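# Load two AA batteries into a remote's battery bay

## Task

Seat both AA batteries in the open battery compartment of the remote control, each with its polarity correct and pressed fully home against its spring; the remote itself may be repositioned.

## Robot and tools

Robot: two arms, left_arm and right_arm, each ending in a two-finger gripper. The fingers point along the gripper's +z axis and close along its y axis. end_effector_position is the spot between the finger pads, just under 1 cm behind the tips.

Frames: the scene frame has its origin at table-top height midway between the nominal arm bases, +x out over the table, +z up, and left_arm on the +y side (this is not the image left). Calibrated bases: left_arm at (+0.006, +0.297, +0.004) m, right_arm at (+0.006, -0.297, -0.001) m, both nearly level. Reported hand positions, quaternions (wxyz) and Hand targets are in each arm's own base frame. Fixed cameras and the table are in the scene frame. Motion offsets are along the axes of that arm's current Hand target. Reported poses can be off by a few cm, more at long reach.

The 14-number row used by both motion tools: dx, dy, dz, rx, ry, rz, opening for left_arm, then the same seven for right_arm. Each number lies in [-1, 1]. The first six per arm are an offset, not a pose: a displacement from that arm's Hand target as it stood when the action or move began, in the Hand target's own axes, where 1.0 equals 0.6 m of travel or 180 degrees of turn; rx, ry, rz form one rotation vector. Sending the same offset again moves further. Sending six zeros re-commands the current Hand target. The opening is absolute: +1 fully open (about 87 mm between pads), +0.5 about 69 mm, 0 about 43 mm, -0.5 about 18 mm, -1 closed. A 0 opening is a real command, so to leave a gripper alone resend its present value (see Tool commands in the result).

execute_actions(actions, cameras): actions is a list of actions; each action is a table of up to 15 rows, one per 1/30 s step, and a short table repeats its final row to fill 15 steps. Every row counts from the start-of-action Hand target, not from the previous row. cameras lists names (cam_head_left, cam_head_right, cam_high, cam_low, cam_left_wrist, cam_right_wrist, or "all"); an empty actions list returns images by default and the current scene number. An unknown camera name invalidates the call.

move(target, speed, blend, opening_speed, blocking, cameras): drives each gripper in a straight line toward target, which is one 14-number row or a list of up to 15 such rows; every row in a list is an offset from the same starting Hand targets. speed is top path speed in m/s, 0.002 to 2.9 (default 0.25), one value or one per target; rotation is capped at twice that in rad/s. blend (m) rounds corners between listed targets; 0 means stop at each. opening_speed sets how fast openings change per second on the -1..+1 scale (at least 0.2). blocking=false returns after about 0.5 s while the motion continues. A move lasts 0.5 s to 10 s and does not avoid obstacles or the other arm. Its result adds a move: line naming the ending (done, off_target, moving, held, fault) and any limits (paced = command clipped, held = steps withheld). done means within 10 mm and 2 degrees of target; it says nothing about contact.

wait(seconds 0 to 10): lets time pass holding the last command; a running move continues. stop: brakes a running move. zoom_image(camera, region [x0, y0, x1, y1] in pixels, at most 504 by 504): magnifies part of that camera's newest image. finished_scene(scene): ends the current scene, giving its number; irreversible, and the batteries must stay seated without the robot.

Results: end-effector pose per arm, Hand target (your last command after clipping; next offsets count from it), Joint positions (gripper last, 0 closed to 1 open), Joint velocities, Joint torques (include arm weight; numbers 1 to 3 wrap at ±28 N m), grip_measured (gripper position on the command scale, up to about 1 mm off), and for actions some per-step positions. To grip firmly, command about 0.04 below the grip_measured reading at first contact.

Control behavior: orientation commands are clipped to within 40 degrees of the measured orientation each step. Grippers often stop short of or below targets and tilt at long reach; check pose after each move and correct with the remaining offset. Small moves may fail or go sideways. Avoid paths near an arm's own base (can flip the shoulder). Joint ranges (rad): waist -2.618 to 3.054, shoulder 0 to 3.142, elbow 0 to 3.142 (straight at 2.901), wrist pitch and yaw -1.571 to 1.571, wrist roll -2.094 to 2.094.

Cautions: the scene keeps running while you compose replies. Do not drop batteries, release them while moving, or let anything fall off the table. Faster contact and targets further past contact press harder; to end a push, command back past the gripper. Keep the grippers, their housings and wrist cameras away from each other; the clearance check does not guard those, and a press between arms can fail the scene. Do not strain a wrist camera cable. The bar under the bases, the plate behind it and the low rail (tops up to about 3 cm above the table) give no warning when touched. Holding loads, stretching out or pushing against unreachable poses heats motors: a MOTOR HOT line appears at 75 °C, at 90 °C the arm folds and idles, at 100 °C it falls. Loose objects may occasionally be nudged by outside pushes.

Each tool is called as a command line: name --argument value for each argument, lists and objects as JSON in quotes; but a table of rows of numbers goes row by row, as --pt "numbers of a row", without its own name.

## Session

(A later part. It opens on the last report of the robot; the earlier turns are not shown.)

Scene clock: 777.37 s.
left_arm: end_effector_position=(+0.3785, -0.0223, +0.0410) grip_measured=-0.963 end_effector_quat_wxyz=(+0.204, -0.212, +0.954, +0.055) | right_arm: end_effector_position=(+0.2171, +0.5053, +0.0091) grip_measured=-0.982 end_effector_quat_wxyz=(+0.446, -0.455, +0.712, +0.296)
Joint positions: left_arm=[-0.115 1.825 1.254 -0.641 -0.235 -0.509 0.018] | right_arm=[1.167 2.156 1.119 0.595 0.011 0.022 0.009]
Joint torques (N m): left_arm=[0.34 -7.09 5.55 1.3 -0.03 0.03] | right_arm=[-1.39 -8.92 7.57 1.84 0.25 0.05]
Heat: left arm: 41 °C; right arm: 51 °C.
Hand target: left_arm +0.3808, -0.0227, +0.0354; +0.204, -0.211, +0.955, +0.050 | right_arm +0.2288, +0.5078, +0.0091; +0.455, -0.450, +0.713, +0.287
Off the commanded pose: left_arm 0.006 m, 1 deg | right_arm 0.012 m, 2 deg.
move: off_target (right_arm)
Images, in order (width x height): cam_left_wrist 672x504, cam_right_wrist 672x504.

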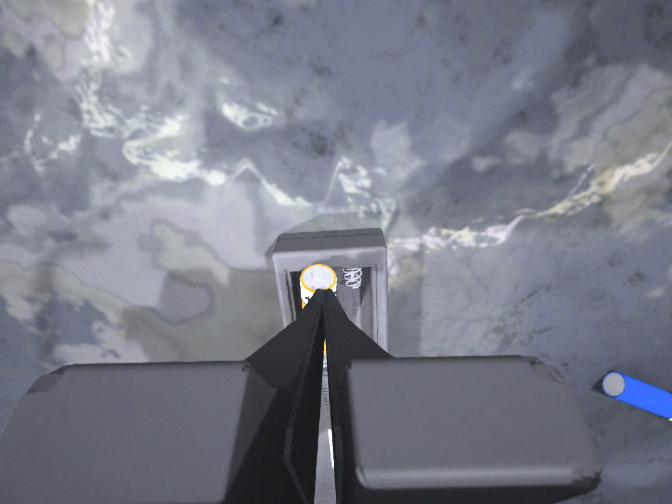

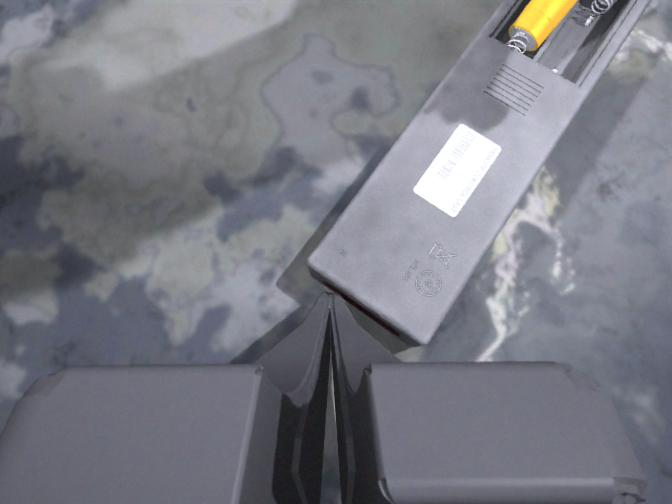

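move --target '[0.0145,0.0023,0.0208,0,0,0,-1,0,0,0,0,0,0,-1]' --cameras '["cam_right_wrist","cam_left_wrist"]' --speed 0.05

zoom_image --camera "cam_left_wrist" --region '[240, 160, 440, 400]'

zoom_image --camera "cam_right_wrist" --region '[440, 0, 640, 130]'

Scene clock: 784.67 s.
left_arm: end_effector_position=(+0.3753, -0.0232, +0.0256) grip_measured=-0.963 end_effector_quat_wxyz=(+0.203, -0.211, +0.955, +0.053) | right_arm: end_effector_position=(+0.2175, +0.5051, +0.0091) grip_measured=-0.982 end_effector_quat_wxyz=(+0.446, -0.454, +0.712, +0.295)
Joint positions: left_arm=[-0.115 1.835 1.203 -0.581 -0.229 -0.509 0.018] | right_arm=[1.167 2.156 1.119 0.595 0.013 0.022 0.009]
Joint torques (N m): left_arm=[0.31 -7.09 5.48 1.32 -0.09 0.03] | right_arm=[-1.42 -8.95 7.57 1.85 0.21 0.05]
Heat: left arm: 40 °C; right arm: 51 °C.
Hand target: left_arm +0.3777, -0.0227, +0.0206; +0.204, -0.211, +0.955, +0.050 | right_arm +0.2287, +0.5078, +0.0091; +0.455, -0.450, +0.713, +0.287
Off the commanded pose: left_arm 0.006 m, 0 deg | right_arm 0.012 m, 1 deg.
move: off_target (right_arm)
Images, in order (width x height): cam_left_wrist 672x504, cam_right_wrist 672x504.

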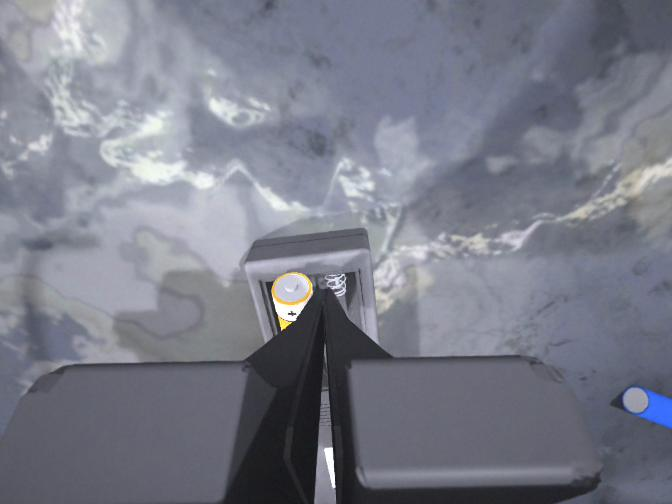

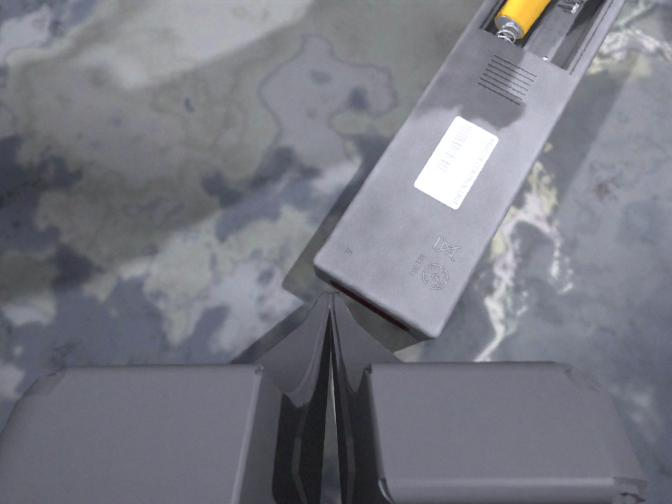

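Scaled by 2.100.

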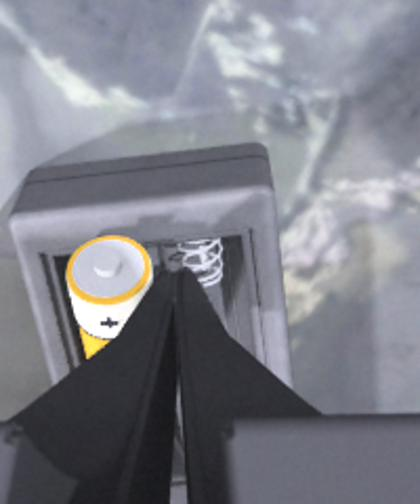

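Scaled by 2.520.

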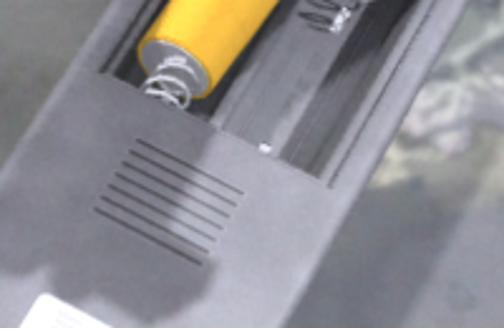

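move --pt "-0.0257 0 -0.0587 0 0 0 -1 0 0 0 0 0 0 -1" --pt "-0.028 0.012 -0.0577 -0.0078 0 -0.0178 -0.4 0 0 0 0 0 0 -1" --cameras '["cam_right_wrist","cam_left_wrist"]' --speed 0.08

zoom_image --camera "cam_left_wrist" --region '[240, 160, 440, 400]'

zoom_image --camera "cam_right_wrist" --region '[440, 0, 640, 130]'

Scene clock: 805.57 s.
left_arm: end_effector_position=(+0.3690, -0.0180, +0.0426) grip_measured=-0.400 end_effector_quat_wxyz=(+0.183, -0.233, +0.953, +0.058) | right_arm: end_effector_position=(+0.2175, +0.5051, +0.0091) grip_measured=-0.982 end_effector_quat_wxyz=(+0.446, -0.454, +0.712, +0.295)
Joint positions: left_arm=[-0.1 1.823 1.268 -0.702 -0.229 -0.542 0.3] | right_arm=[1.167 2.156 1.119 0.595 0.013 0.022 0.009]
Joint torques (N m): left_arm=[0.23 -10.4 7.98 0.85 -0.27 -0.11] | right_arm=[-1.37 -8.91 7.56 1.85 0.22 0.04]
Heat: left arm: 39 °C; right arm: 51 °C.
Hand target: left_arm +0.3758, -0.0158, +0.0590; +0.203, -0.240, +0.948, +0.056 | right_arm +0.2287, +0.5078, +0.0091; +0.455, -0.450, +0.713, +0.287
Off the commanded pose: left_arm 0.018 m, 3 deg | right_arm 0.012 m, 1 deg.
move: off_target (left_arm, right_arm); target 2's new opening was sent with left_arm's hand 0.018 m and 3 deg from that target
Images, in order (width x height): cam_left_wrist 672x504, cam_right_wrist 672x504.

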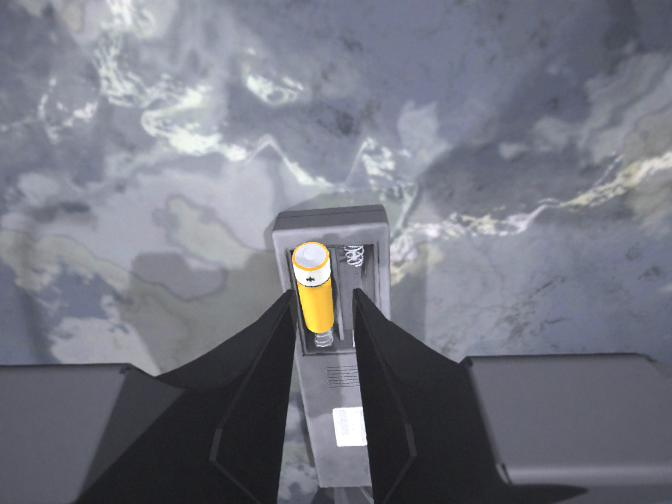

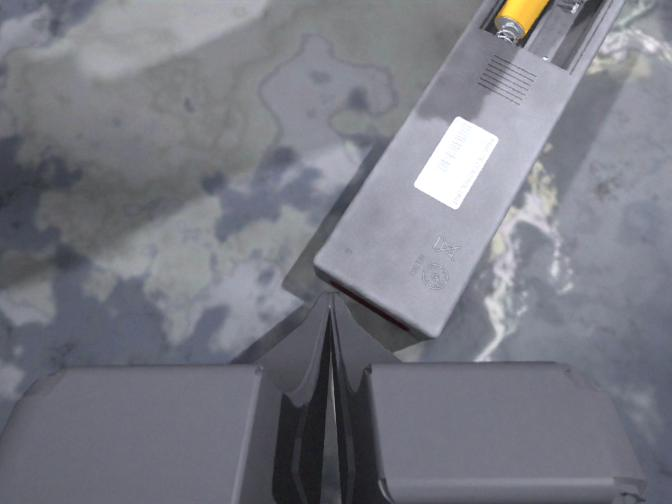

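Scaled by 2.100.

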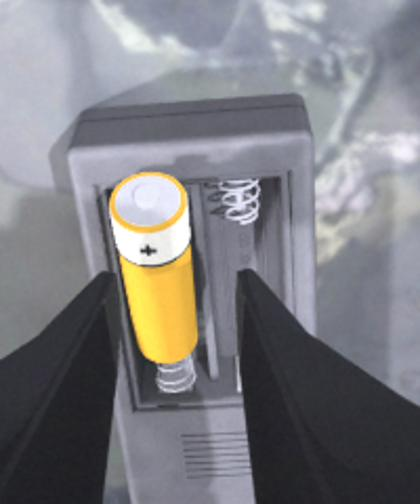

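Scaled by 2.520.

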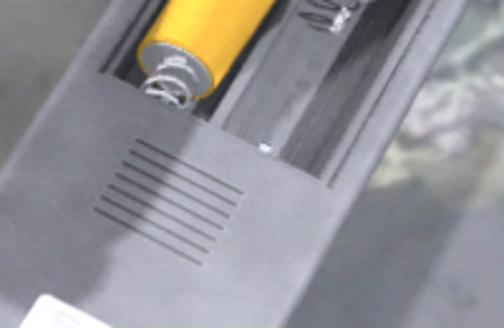

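move --target '[0.0278,0.0087,0.0422,-0.0068,0,-0.0152,-0.4,0,0,0,0,0,0,-1]' --cameras '["cam_left_wrist"]' --speed 0.06

zoom_image --camera "cam_left_wrist" --region '[240, 160, 440, 400]'

Scene clock: 821.63 s.
left_arm: end_effector_position=(+0.3656, -0.0178, +0.0273) grip_measured=-0.400 end_effector_quat_wxyz=(+0.188, -0.257, +0.946, +0.057) | right_arm: end_effector_position=(+0.2175, +0.5051, +0.0091) grip_measured=-0.982 end_effector_quat_wxyz=(+0.446, -0.454, +0.712, +0.295)
Joint positions: left_arm=[-0.1 1.823 1.202 -0.632 -0.238 -0.592 0.3] | right_arm=[1.167 2.156 1.119 0.595 0.013 0.022 0.009]
Joint torques (N m): left_arm=[0.32 -8.8 5.07 1.26 -0.36 -0.11] | right_arm=[-1.4 -8.95 7.54 1.85 0.21 0.05]
Heat: left arm: 42 °C; right arm: 51 °C.
Hand target: left_arm +0.3689, -0.0133, +0.0291; +0.201, -0.265, +0.941, +0.061 | right_arm +0.2287, +0.5078, +0.0091; +0.455, -0.450, +0.713, +0.287
Off the commanded pose: left_arm 0.006 m, 2 deg | right_arm 0.012 m, 1 deg.
move: off_target (right_arm)
Images, in order (width x height): cam_left_wrist 672x504.

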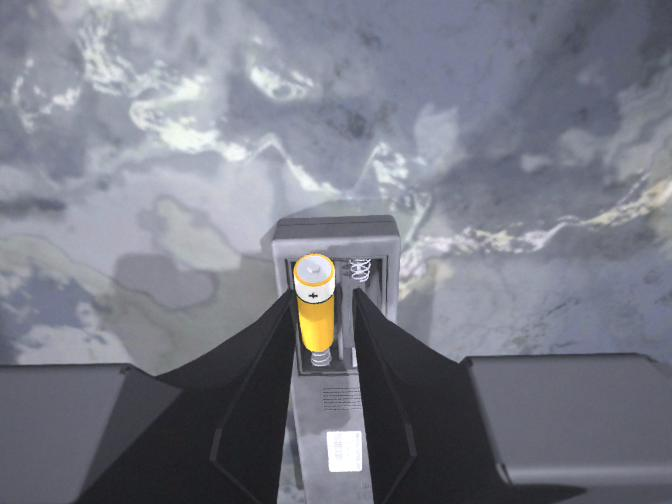

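Scaled by 2.100.

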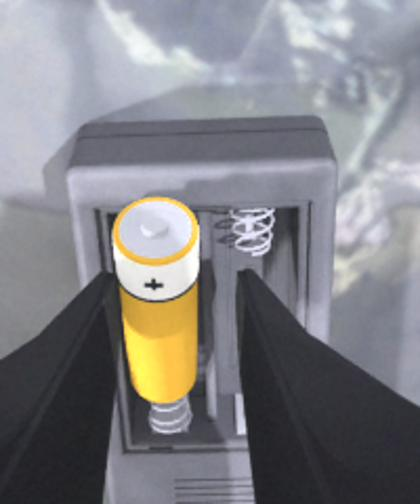

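move --target '[-0.001,0.004,0,0,0,0,-0.7,0,0,0,0,0,0,-1]' --cameras '["cam_left_wrist"]' --opening_speed 0.4

zoom_image --camera "cam_left_wrist" --region '[240, 160, 440, 400]'

Scene clock: 828.47 s.
left_arm: end_effector_position=(+0.3642, -0.0152, +0.0258) grip_measured=-0.584 end_effector_quat_wxyz=(+0.186, -0.260, +0.946, +0.059) | right_arm: end_effector_position=(+0.2175, +0.5051, +0.0091) grip_measured=-0.982 end_effector_quat_wxyz=(+0.446, -0.454, +0.712, +0.295)
Joint positions: left_arm=[-0.094 1.823 1.197 -0.63 -0.239 -0.592 0.208] | right_arm=[1.167 2.156 1.119 0.595 0.013 0.022 0.009]
Joint torques (N m): left_arm=[0.34 -9.1 5.16 1.25 -0.33 -0.04] | right_arm=[-1.4 -8.95 7.58 1.85 0.2 0.04]
Heat: left arm: 43 °C; right arm: 52 °C.
Hand target: left_arm +0.3681, -0.0110, +0.0294; +0.202, -0.264, +0.941, +0.061 | right_arm +0.2287, +0.5078, +0.0091; +0.455, -0.450, +0.713, +0.287
Off the commanded pose: left_arm 0.007 m, 2 deg | right_arm 0.012 m, 1 deg.
move: off_target (right_arm)
Images, in order (width x height): cam_left_wrist 672x504.

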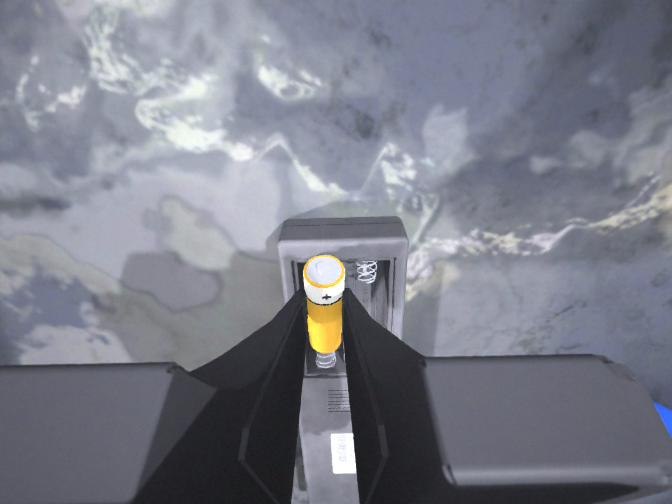

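Scaled by 2.100.

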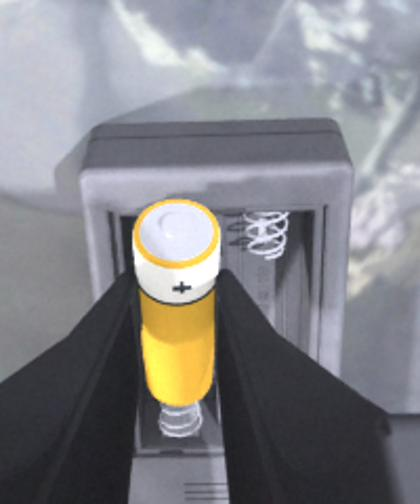

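move --target '[0.0417,-0.0023,-0.0152,0,0,0,-0.74,0,0,0,0,0,0,-1]' --cameras '["cam_left_wrist","cam_right_wrist"]' --speed 0.05

zoom_image --camera "cam_left_wrist" --region '[240, 160, 440, 400]'

zoom_image --camera "cam_right_wrist" --region '[440, 0, 640, 130]'

Scene clock: 835.23 s.
left_arm: end_effector_position=(+0.3583, -0.0199, +0.0275) grip_measured=-0.584 end_effector_quat_wxyz=(+0.215, -0.268, +0.937, +0.065) | right_arm: end_effector_position=(+0.2175, +0.5051, +0.0091) grip_measured=-0.982 end_effector_quat_wxyz=(+0.446, -0.454, +0.712, +0.295)
Joint positions: left_arm=[-0.128 1.764 1.118 -0.568 -0.286 -0.633 0.208] | right_arm=[1.167 2.156 1.119 0.595 0.013 0.022 0.009]
Joint torques (N m): left_arm=[-1.4 -9.16 4.46 0.75 -0.05 -0.11] | right_arm=[-1.39 -8.91 7.58 1.84 0.21 0.05]
Heat: left arm: 43 °C; right arm: 52 °C.
Hand target: left_arm +0.3462, -0.0262, +0.0274; +0.202, -0.264, +0.941, +0.061 | right_arm +0.2287, +0.5078, +0.0091; +0.455, -0.450, +0.713, +0.287
Off the commanded pose: left_arm 0.014 m, 2 deg | right_arm 0.012 m, 1 deg.
move: off_target (left_arm, right_arm)
Images, in order (width x height): cam_left_wrist 672x504, cam_right_wrist 672x504.

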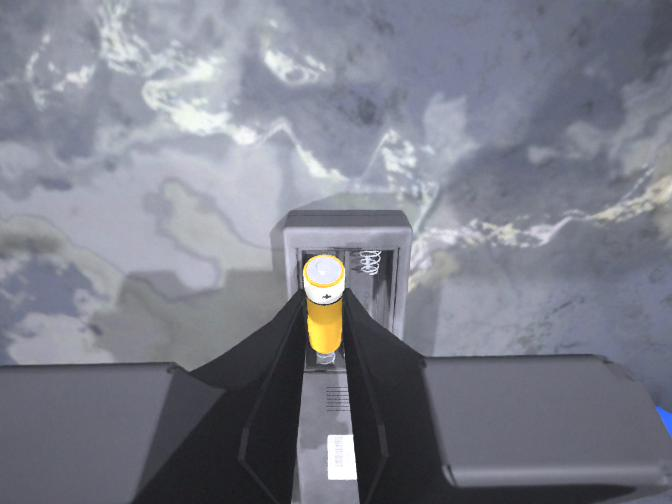

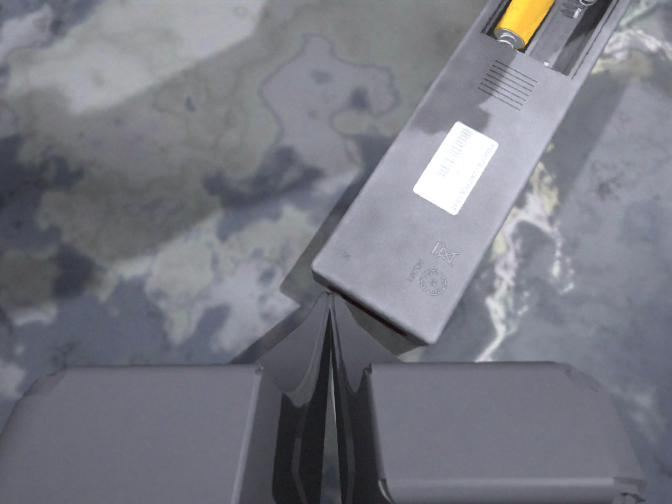

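Scaled by 2.100.

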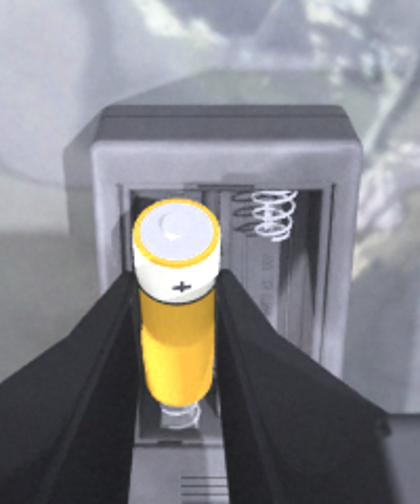

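Scaled by 2.520.

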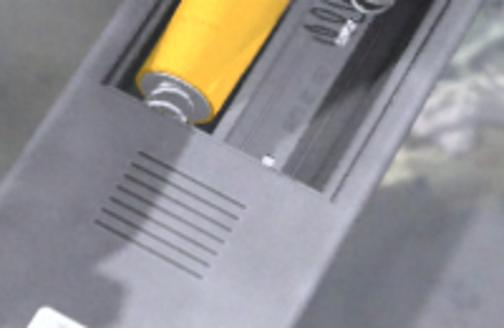

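move --target '[0.0183,0,0.0173,0,0.03,0,-0.74,0,0,0,0,0,0,-1]' --cameras '["cam_left_wrist","cam_right_wrist"]' --speed 0.05

zoom_image --camera "cam_left_wrist" --region '[240, 160, 440, 400]'

zoom_image --camera "cam_right_wrist" --region '[440, 0, 640, 130]'

Scene clock: 842.20 s.
left_arm: end_effector_position=(+0.3585, -0.0199, +0.0258) grip_measured=-0.584 end_effector_quat_wxyz=(+0.206, -0.272, +0.938, +0.058) | right_arm: end_effector_position=(+0.2175, +0.5051, +0.0091) grip_measured=-0.982 end_effector_quat_wxyz=(+0.446, -0.454, +0.712, +0.295)
Joint positions: left_arm=[-0.117 1.776 1.129 -0.579 -0.265 -0.635 0.208] | right_arm=[1.167 2.156 1.119 0.595 0.013 0.022 0.009]
Joint torques (N m): left_arm=[-0.35 -5.24 6.32 0.35 0.39 -0.12] | right_arm=[-1.42 -8.95 7.57 1.84 0.2 0.05]
Heat: left arm: 43 °C; right arm: 52 °C.
Hand target: left_arm +0.3413, -0.0289, +0.0134; +0.157, -0.267, +0.950, +0.048 | right_arm +0.2287, +0.5078, +0.0091; +0.455, -0.450, +0.713, +0.287
Off the commanded pose: left_arm 0.023 m, 6 deg | right_arm 0.012 m, 1 deg.
move: off_target (left_arm, right_arm)
Images, in order (width x height): cam_left_wrist 672x504, cam_right_wrist 672x504.

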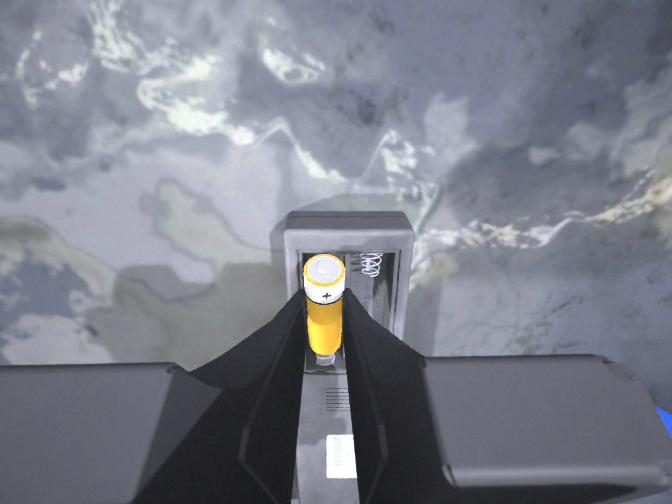

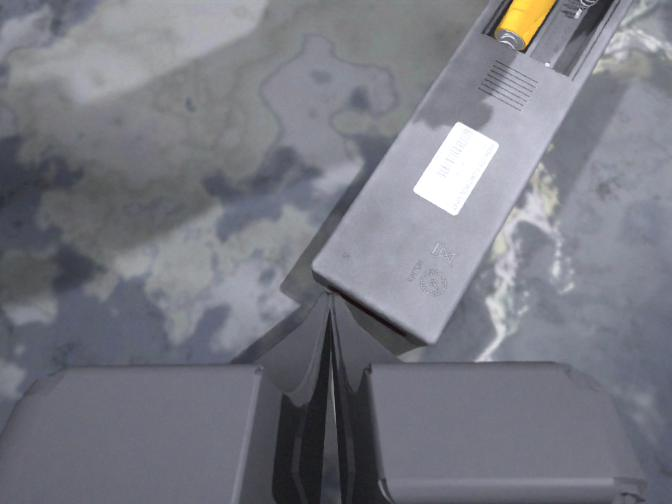

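Scaled by 2.100.

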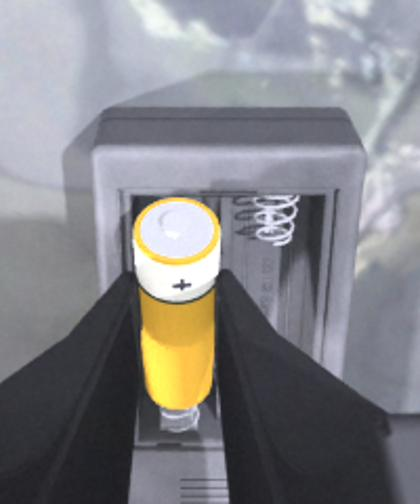

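Scaled by 2.520.

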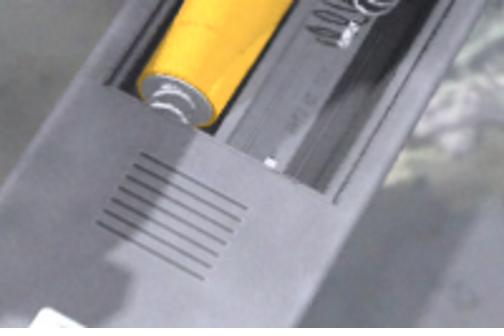

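move --target '[0,0,0.008,0,0.06,0,-0.76,0,0,0,0,0,0,-1]' --cameras '["cam_left_wrist","cam_right_wrist"]' --speed 0.05

zoom_image --camera "cam_left_wrist" --region '[240, 160, 440, 400]'

zoom_image --camera "cam_right_wrist" --region '[440, 0, 640, 130]'

Scene clock: 864.60 s.
left_arm: end_effector_position=(+0.3596, -0.0188, +0.0242) grip_measured=-0.584 end_effector_quat_wxyz=(+0.118, -0.277, +0.953, +0.034) | right_arm: end_effector_position=(+0.2175, +0.5051, +0.0091) grip_measured=-0.982 end_effector_quat_wxyz=(+0.446, -0.454, +0.712, +0.295)
Joint positions: left_arm=[-0.055 1.903 1.315 -0.781 -0.141 -0.607 0.208] | right_arm=[1.167 2.156 1.119 0.595 0.013 0.022 0.009]
Joint torques (N m): left_arm=[-0.35 -5.2 5.59 0.27 0.44 0.01] | right_arm=[-1.42 -8.94 7.58 1.85 0.21 0.05]
Heat: left arm: 40 °C; right arm: 52 °C.
Hand target: left_arm +0.3425, -0.0282, +0.0088; +0.067, -0.270, +0.960, +0.023 | right_arm +0.2287, +0.5078, +0.0091; +0.455, -0.450, +0.713, +0.287
Off the commanded pose: left_arm 0.025 m, 6 deg | right_arm 0.012 m, 1 deg.
move: off_target (left_arm, right_arm)
Images, in order (width x height): cam_left_wrist 672x504, cam_right_wrist 672x504.

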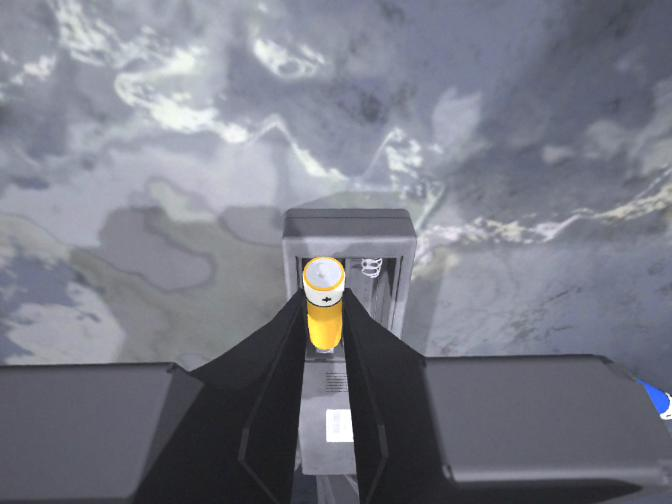

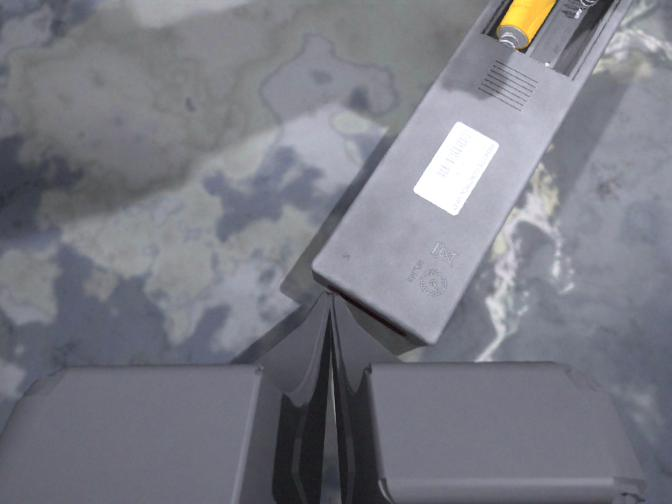

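Scaled by 2.100.

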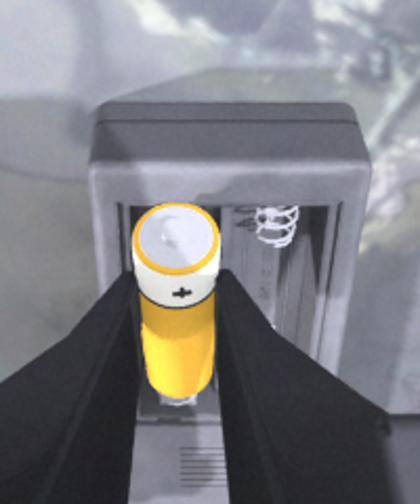

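Scaled by 2.520.

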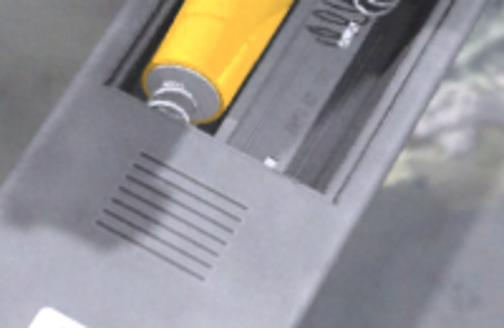

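move --target '[0,0.02,0,0,-0.03,0,-0.76,0,0,0,0,0,0,-1]' --cameras '["cam_left_wrist","cam_right_wrist"]' --speed 0.05

zoom_image --camera "cam_left_wrist" --region '[240, 160, 440, 400]'

zoom_image --camera "cam_right_wrist" --region '[440, 0, 640, 130]'

Scene clock: 875.17 s.
left_arm: end_effector_position=(+0.3590, -0.0185, +0.0248) grip_measured=-0.584 end_effector_quat_wxyz=(+0.150, -0.275, +0.949, +0.023) | right_arm: end_effector_position=(+0.2175, +0.5051, +0.0091) grip_measured=-0.982 end_effector_quat_wxyz=(+0.446, -0.454, +0.712, +0.295)
Joint positions: left_arm=[-0.055 1.841 1.227 -0.686 -0.141 -0.6 0.208] | right_arm=[1.167 2.156 1.119 0.595 0.013 0.022 0.009]
Joint torques (N m): left_arm=[-0.31 -6.91 2.86 0.59 -0.11 0.06] | right_arm=[-1.43 -8.95 7.6 1.85 0.21 0.05]
Heat: left arm: 39 °C; right arm: 52 °C.
Hand target: left_arm +0.3364, -0.0180, +0.0090; +0.112, -0.269, +0.956, +0.036 | right_arm +0.2287, +0.5078, +0.0091; +0.455, -0.450, +0.713, +0.287
Off the commanded pose: left_arm 0.028 m, 5 deg | right_arm 0.012 m, 1 deg.
move: off_target (left_arm, right_arm)
Images, in order (width x height): cam_left_wrist 672x504, cam_right_wrist 672x504.

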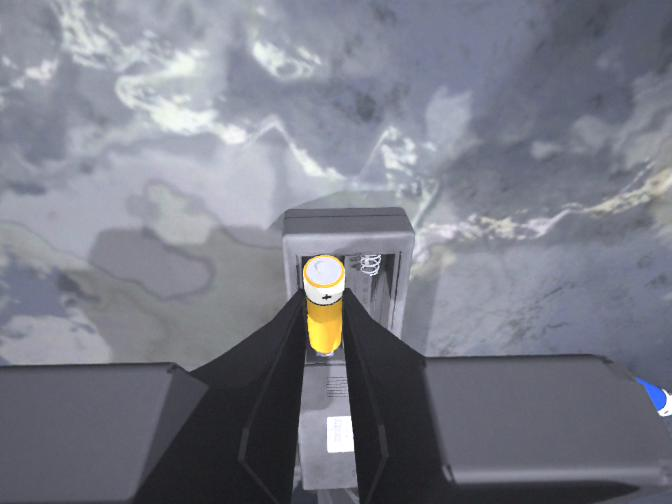

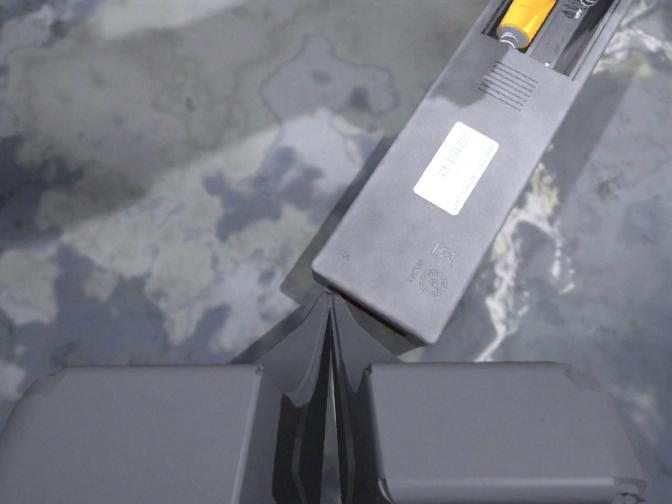

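Scaled by 2.100.

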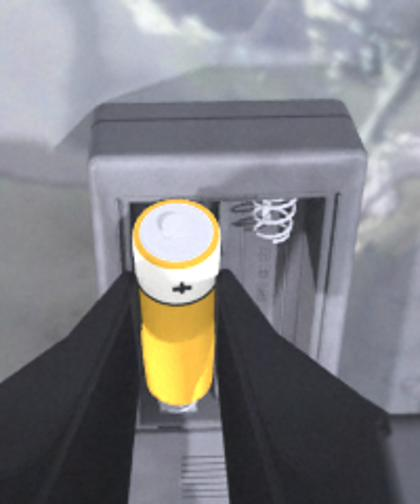

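Scaled by 2.520.

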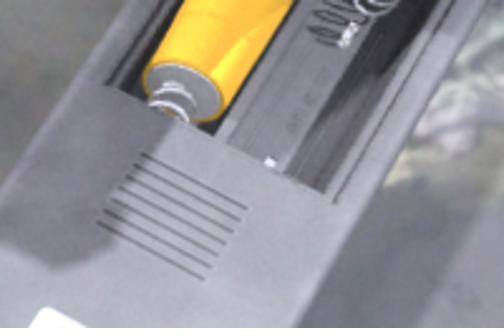

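move --pt "-0.0312 -0.0198 -0.0182 0 0 0 -0.76 0 0 0 0 0 0 -1" --pt "-0.0312 -0.0198 -0.0182 0 0 0 -0.4 0 0 0 0 0 0 -1" --cameras '["cam_left_wrist","cam_right_wrist"]' --speed 0.05 --opening_speed 0.4

zoom_image --camera "cam_left_wrist" --region '[240, 160, 440, 400]'

zoom_image --camera "cam_right_wrist" --region '[440, 0, 640, 130]'

Scene clock: 886.13 s.
left_arm: end_effector_position=(+0.3575, -0.0182, +0.0249) grip_measured=-0.400 end_effector_quat_wxyz=(+0.124, -0.274, +0.953, +0.033) | right_arm: end_effector_position=(+0.2176, +0.5050, +0.0091) grip_measured=-0.982 end_effector_quat_wxyz=(+0.446, -0.454, +0.712, +0.295)
Joint positions: left_arm=[-0.055 1.885 1.292 -0.765 -0.142 -0.6 0.3] | right_arm=[1.167 2.156 1.119 0.595 0.014 0.022 0.009]
Joint torques (N m): left_arm=[-0.59 -6.95 7.5 0.52 -0.11 0.02] | right_arm=[-1.42 -8.92 7.58 1.85 0.21 0.06]
Heat: left arm: 38 °C; right arm: 52 °C.
Hand target: left_arm +0.3560, -0.0200, +0.0239; +0.112, -0.269, +0.956, +0.036 | right_arm +0.2288, +0.5078, +0.0091; +0.455, -0.450, +0.713, +0.287
Off the commanded pose: left_arm 0.003 m, 1 deg | right_arm 0.011 m, 1 deg.
move: off_target (right_arm)
Images, in order (width x height): cam_left_wrist 672x504, cam_right_wrist 672x504.

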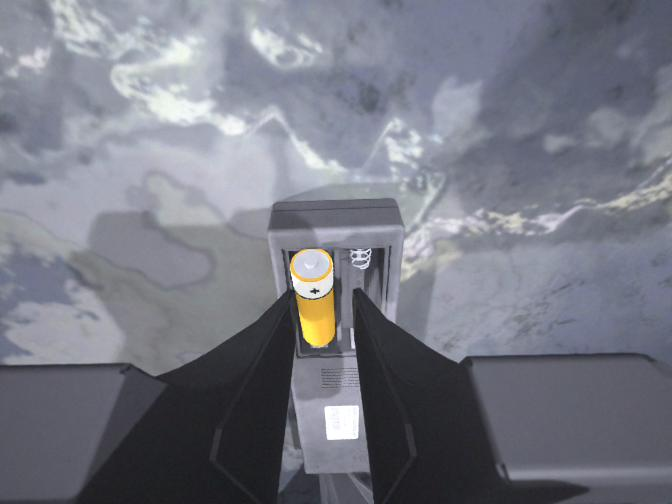

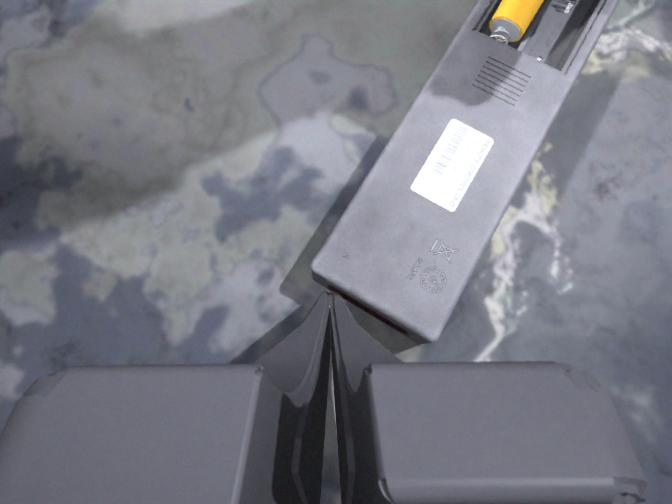

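Scaled by 2.100.

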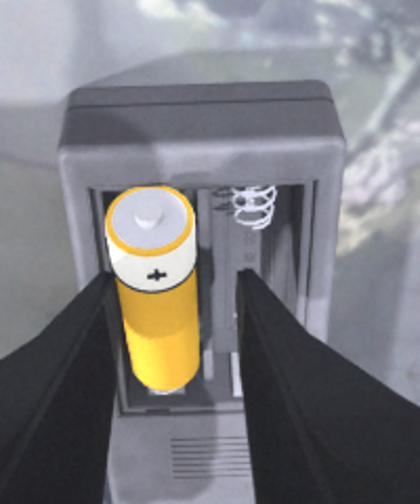

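Scaled by 2.520.

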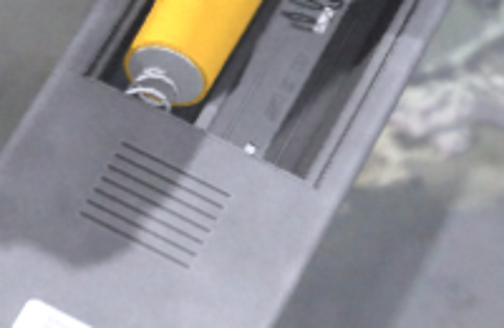

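move --pt "-0.0125 0 -0.0518 0 0 0 -0.4 0 0 0 0 0 0 -1" --pt "-0.0267 0.0097 -0.0483 0 0 0 -0.7 0 0 0 0 0 0 -1" --cameras '["cam_left_wrist"]' --speed 0.08

zoom_image --camera "cam_left_wrist" --region '[240, 160, 440, 400]'

Scene clock: 898.47 s.
left_arm: end_effector_position=(+0.3552, -0.0105, +0.0483) grip_measured=-0.700 end_effector_quat_wxyz=(+0.105, -0.271, +0.956, +0.041) | right_arm: end_effector_position=(+0.2176, +0.5050, +0.0091) grip_measured=-0.982 end_effector_quat_wxyz=(+0.446, -0.454, +0.712, +0.295)
Joint positions: left_arm=[-0.036 1.885 1.392 -0.901 -0.142 -0.575 0.15] | right_arm=[1.167 2.156 1.119 0.595 0.014 0.022 0.009]
Joint torques (N m): left_arm=[0.1 -8.7 8.09 0.61 -0.05 0.03] | right_arm=[-1.39 -8.92 7.61 1.85 0.22 0.05]
Heat: left arm: 39 °C; right arm: 52 °C.
Hand target: left_arm +0.3605, -0.0107, +0.0559; +0.112, -0.269, +0.956, +0.036 | right_arm +0.2288, +0.5078, +0.0091; +0.455, -0.450, +0.713, +0.287
Off the commanded pose: left_arm 0.009 m, 1 deg | right_arm 0.011 m, 1 deg.
move: off_target (right_arm)
Images, in order (width x height): cam_left_wrist 672x504.

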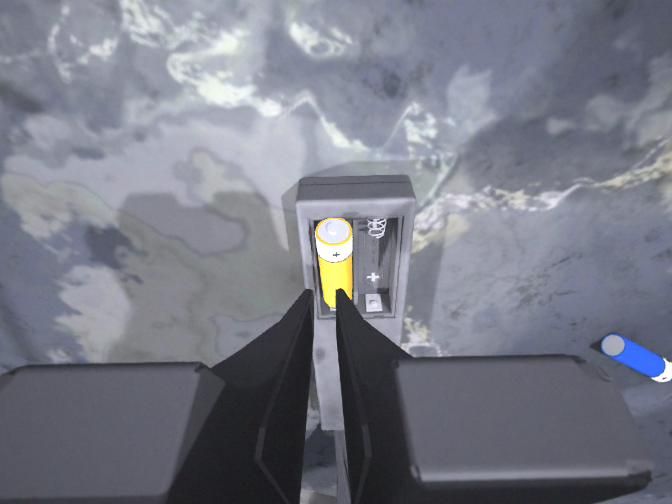

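Scaled by 2.100.

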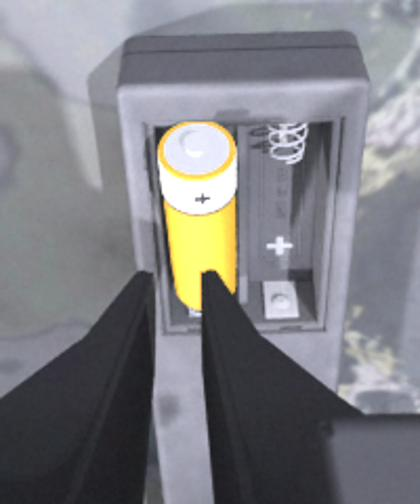

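move --pt "-0.0083 -0.0038 0.002 0 0 0 -0.7 0 0 0 0 0 0 -1" --pt "0.0087 -0.0025 0.035 0 0 0 -0.7 0 0 0 0 0 0 -1" --cameras '["cam_left_wrist"]' --speed 0.06

zoom_image --camera "cam_left_wrist" --region '[240, 160, 440, 400]'

Scene clock: 909.10 s.
left_arm: end_effector_position=(+0.3584, -0.0105, +0.0397) grip_measured=-0.700 end_effector_quat_wxyz=(+0.111, -0.270, +0.956, +0.039) | right_arm: end_effector_position=(+0.2176, +0.5050, +0.0091) grip_measured=-0.982 end_effector_quat_wxyz=(+0.446, -0.454, +0.712, +0.295)
Joint positions: left_arm=[-0.036 1.894 1.368 -0.856 -0.142 -0.573 0.15] | right_arm=[1.167 2.156 1.119 0.595 0.014 0.022 0.009]
Joint torques (N m): left_arm=[-0.16 -7.5 5.42 1 -0.06 -0.02] | right_arm=[-1.39 -8.95 7.58 1.85 0.2 0.05]
Heat: left arm: 41 °C; right arm: 52 °C.
Hand target: left_arm +0.3611, -0.0119, +0.0343; +0.112, -0.269, +0.956, +0.036 | right_arm +0.2288, +0.5078, +0.0091; +0.455, -0.450, +0.713, +0.287
Off the commanded pose: left_arm 0.006 m, 0 deg | right_arm 0.011 m, 1 deg.
move: off_target (right_arm)
Images, in order (width x height): cam_left_wrist 672x504.

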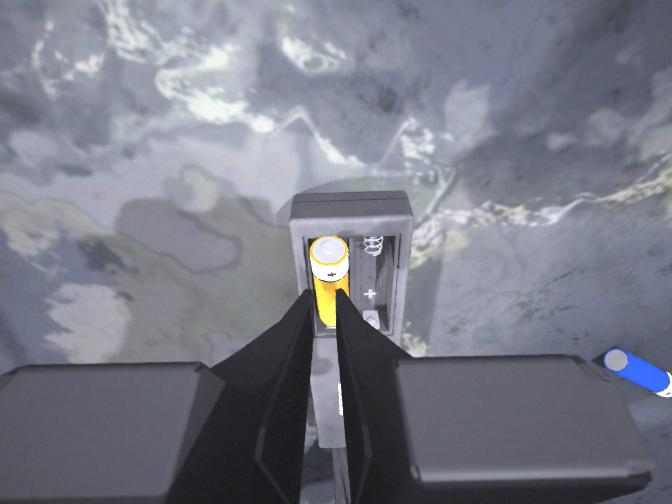

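Scaled by 2.100.

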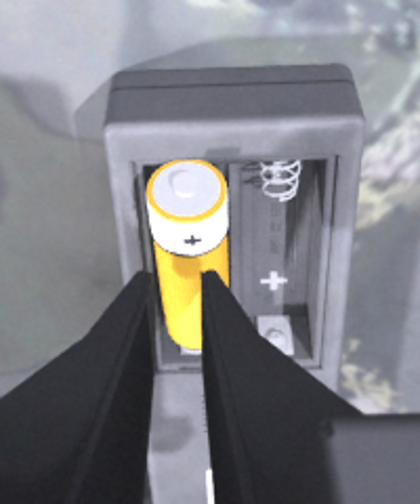

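move --pt "-0.0063 -0.0033 0.0015 0 0 0 -0.7 0 0 0 0 0 0 -1" --pt "0.0008 -0.0033 0.0312 0 0 0 -0.7 0 0 0 0 0 0 -1" --cameras '["cam_left_wrist","cam_right_wrist"]' --speed 0.06

zoom_image --camera "cam_left_wrist" --region '[240, 160, 440, 400]'

zoom_image --camera "cam_right_wrist" --region '[440, 0, 640, 130]'

Scene clock: 925.07 s.
left_arm: end_effector_position=(+0.3612, -0.0107, +0.0313) grip_measured=-0.700 end_effector_quat_wxyz=(+0.110, -0.269, +0.956, +0.039) | right_arm: end_effector_position=(+0.2176, +0.5050, +0.0091) grip_measured=-0.982 end_effector_quat_wxyz=(+0.446, -0.454, +0.712, +0.295)
Joint positions: left_arm=[-0.036 1.914 1.361 -0.829 -0.142 -0.573 0.15] | right_arm=[1.167 2.156 1.119 0.595 0.014 0.022 0.009]
Joint torques (N m): left_arm=[-0.02 -6.34 3.92 1.38 -0.06 -0.01] | right_arm=[-1.42 -8.94 7.62 1.85 0.2 0.05]
Heat: left arm: 41 °C; right arm: 52 °C.
Hand target: left_arm +0.3654, -0.0114, +0.0159; +0.112, -0.269, +0.956, +0.036 | right_arm +0.2288, +0.5078, +0.0091; +0.455, -0.450, +0.713, +0.287
Off the commanded pose: left_arm 0.016 m, 0 deg | right_arm 0.011 m, 1 deg.
move: off_target (left_arm, right_arm)
Images, in order (width x height): cam_left_wrist 672x504, cam_right_wrist 672x504.

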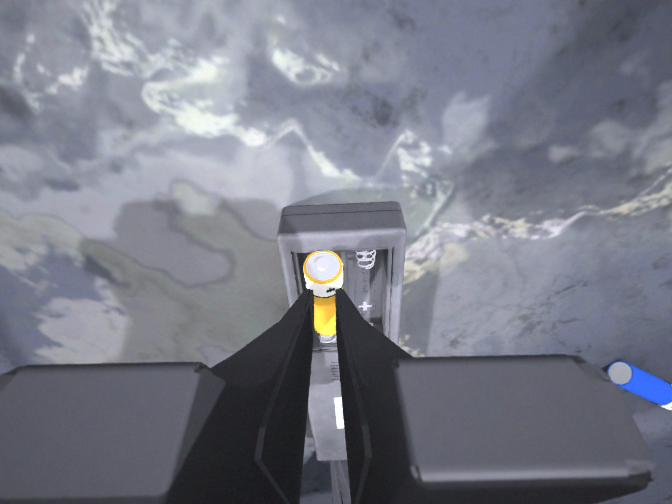

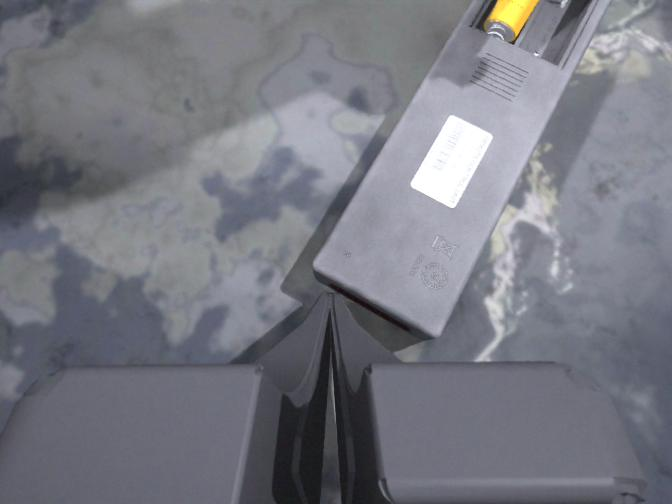

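Scaled by 2.100.

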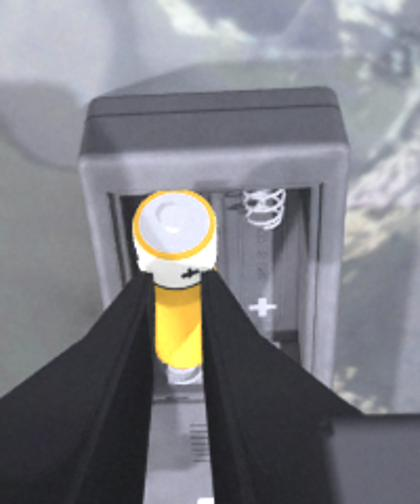

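Scaled by 2.520.

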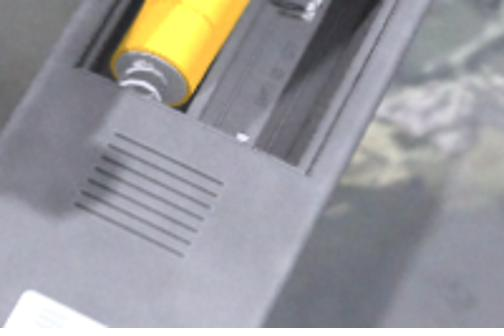

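move --target '[0.004,0,0.02,0,0,0,-0.7,0,0,0,0,0,0,-1]' --cameras '["cam_left_wrist","cam_right_wrist"]' --speed 0.06

zoom_image --camera "cam_left_wrist" --region '[240, 160, 440, 400]'

zoom_image --camera "cam_right_wrist" --region '[440, 0, 640, 130]'

Scene clock: 930.00 s.
left_arm: end_effector_position=(+0.3611, -0.0106, +0.0305) grip_measured=-0.699 end_effector_quat_wxyz=(+0.114, -0.268, +0.956, +0.038) | right_arm: end_effector_position=(+0.2176, +0.5050, +0.0091) grip_measured=-0.982 end_effector_quat_wxyz=(+0.446, -0.454, +0.712, +0.295)
Joint positions: left_arm=[-0.036 1.909 1.35 -0.817 -0.142 -0.57 0.15] | right_arm=[1.167 2.156 1.119 0.595 0.014 0.022 0.009]
Joint torques (N m): left_arm=[0.03 -4.68 2.58 1.72 -0.06 -0.02] | right_arm=[-1.42 -8.92 7.6 1.86 0.22 0.07]
Heat: left arm: 40 °C; right arm: 52 °C.
Hand target: left_arm +0.3658, -0.0110, +0.0037; +0.112, -0.269, +0.956, +0.036 | right_arm +0.2288, +0.5078, +0.0091; +0.455, -0.450, +0.713, +0.287
Off the commanded pose: left_arm 0.027 m, 0 deg | right_arm 0.011 m, 1 deg.
move: off_target (left_arm, right_arm)
Images, in order (width x height): cam_left_wrist 672x504, cam_right_wrist 672x504.

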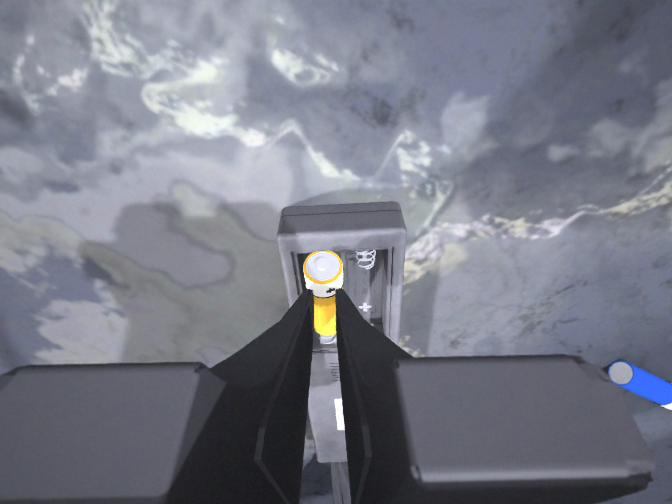

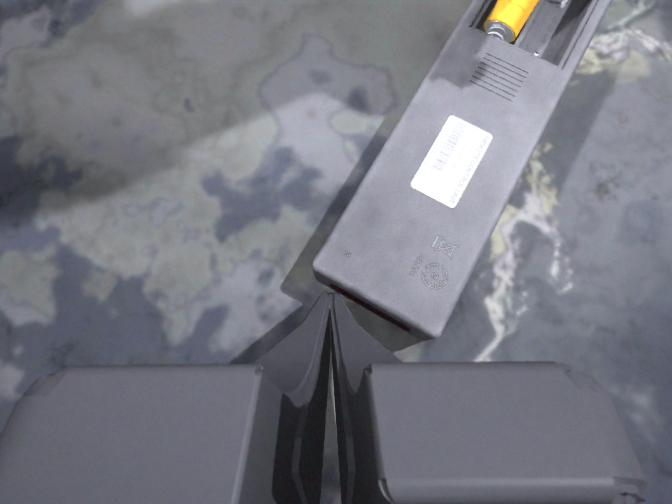

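Scaled by 2.100.

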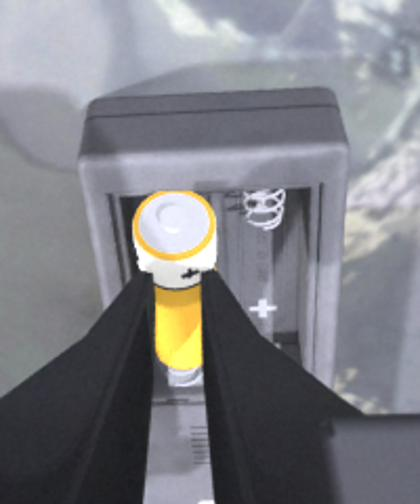

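Scaled by 2.520.

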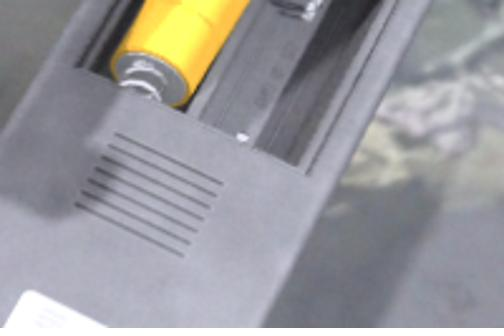

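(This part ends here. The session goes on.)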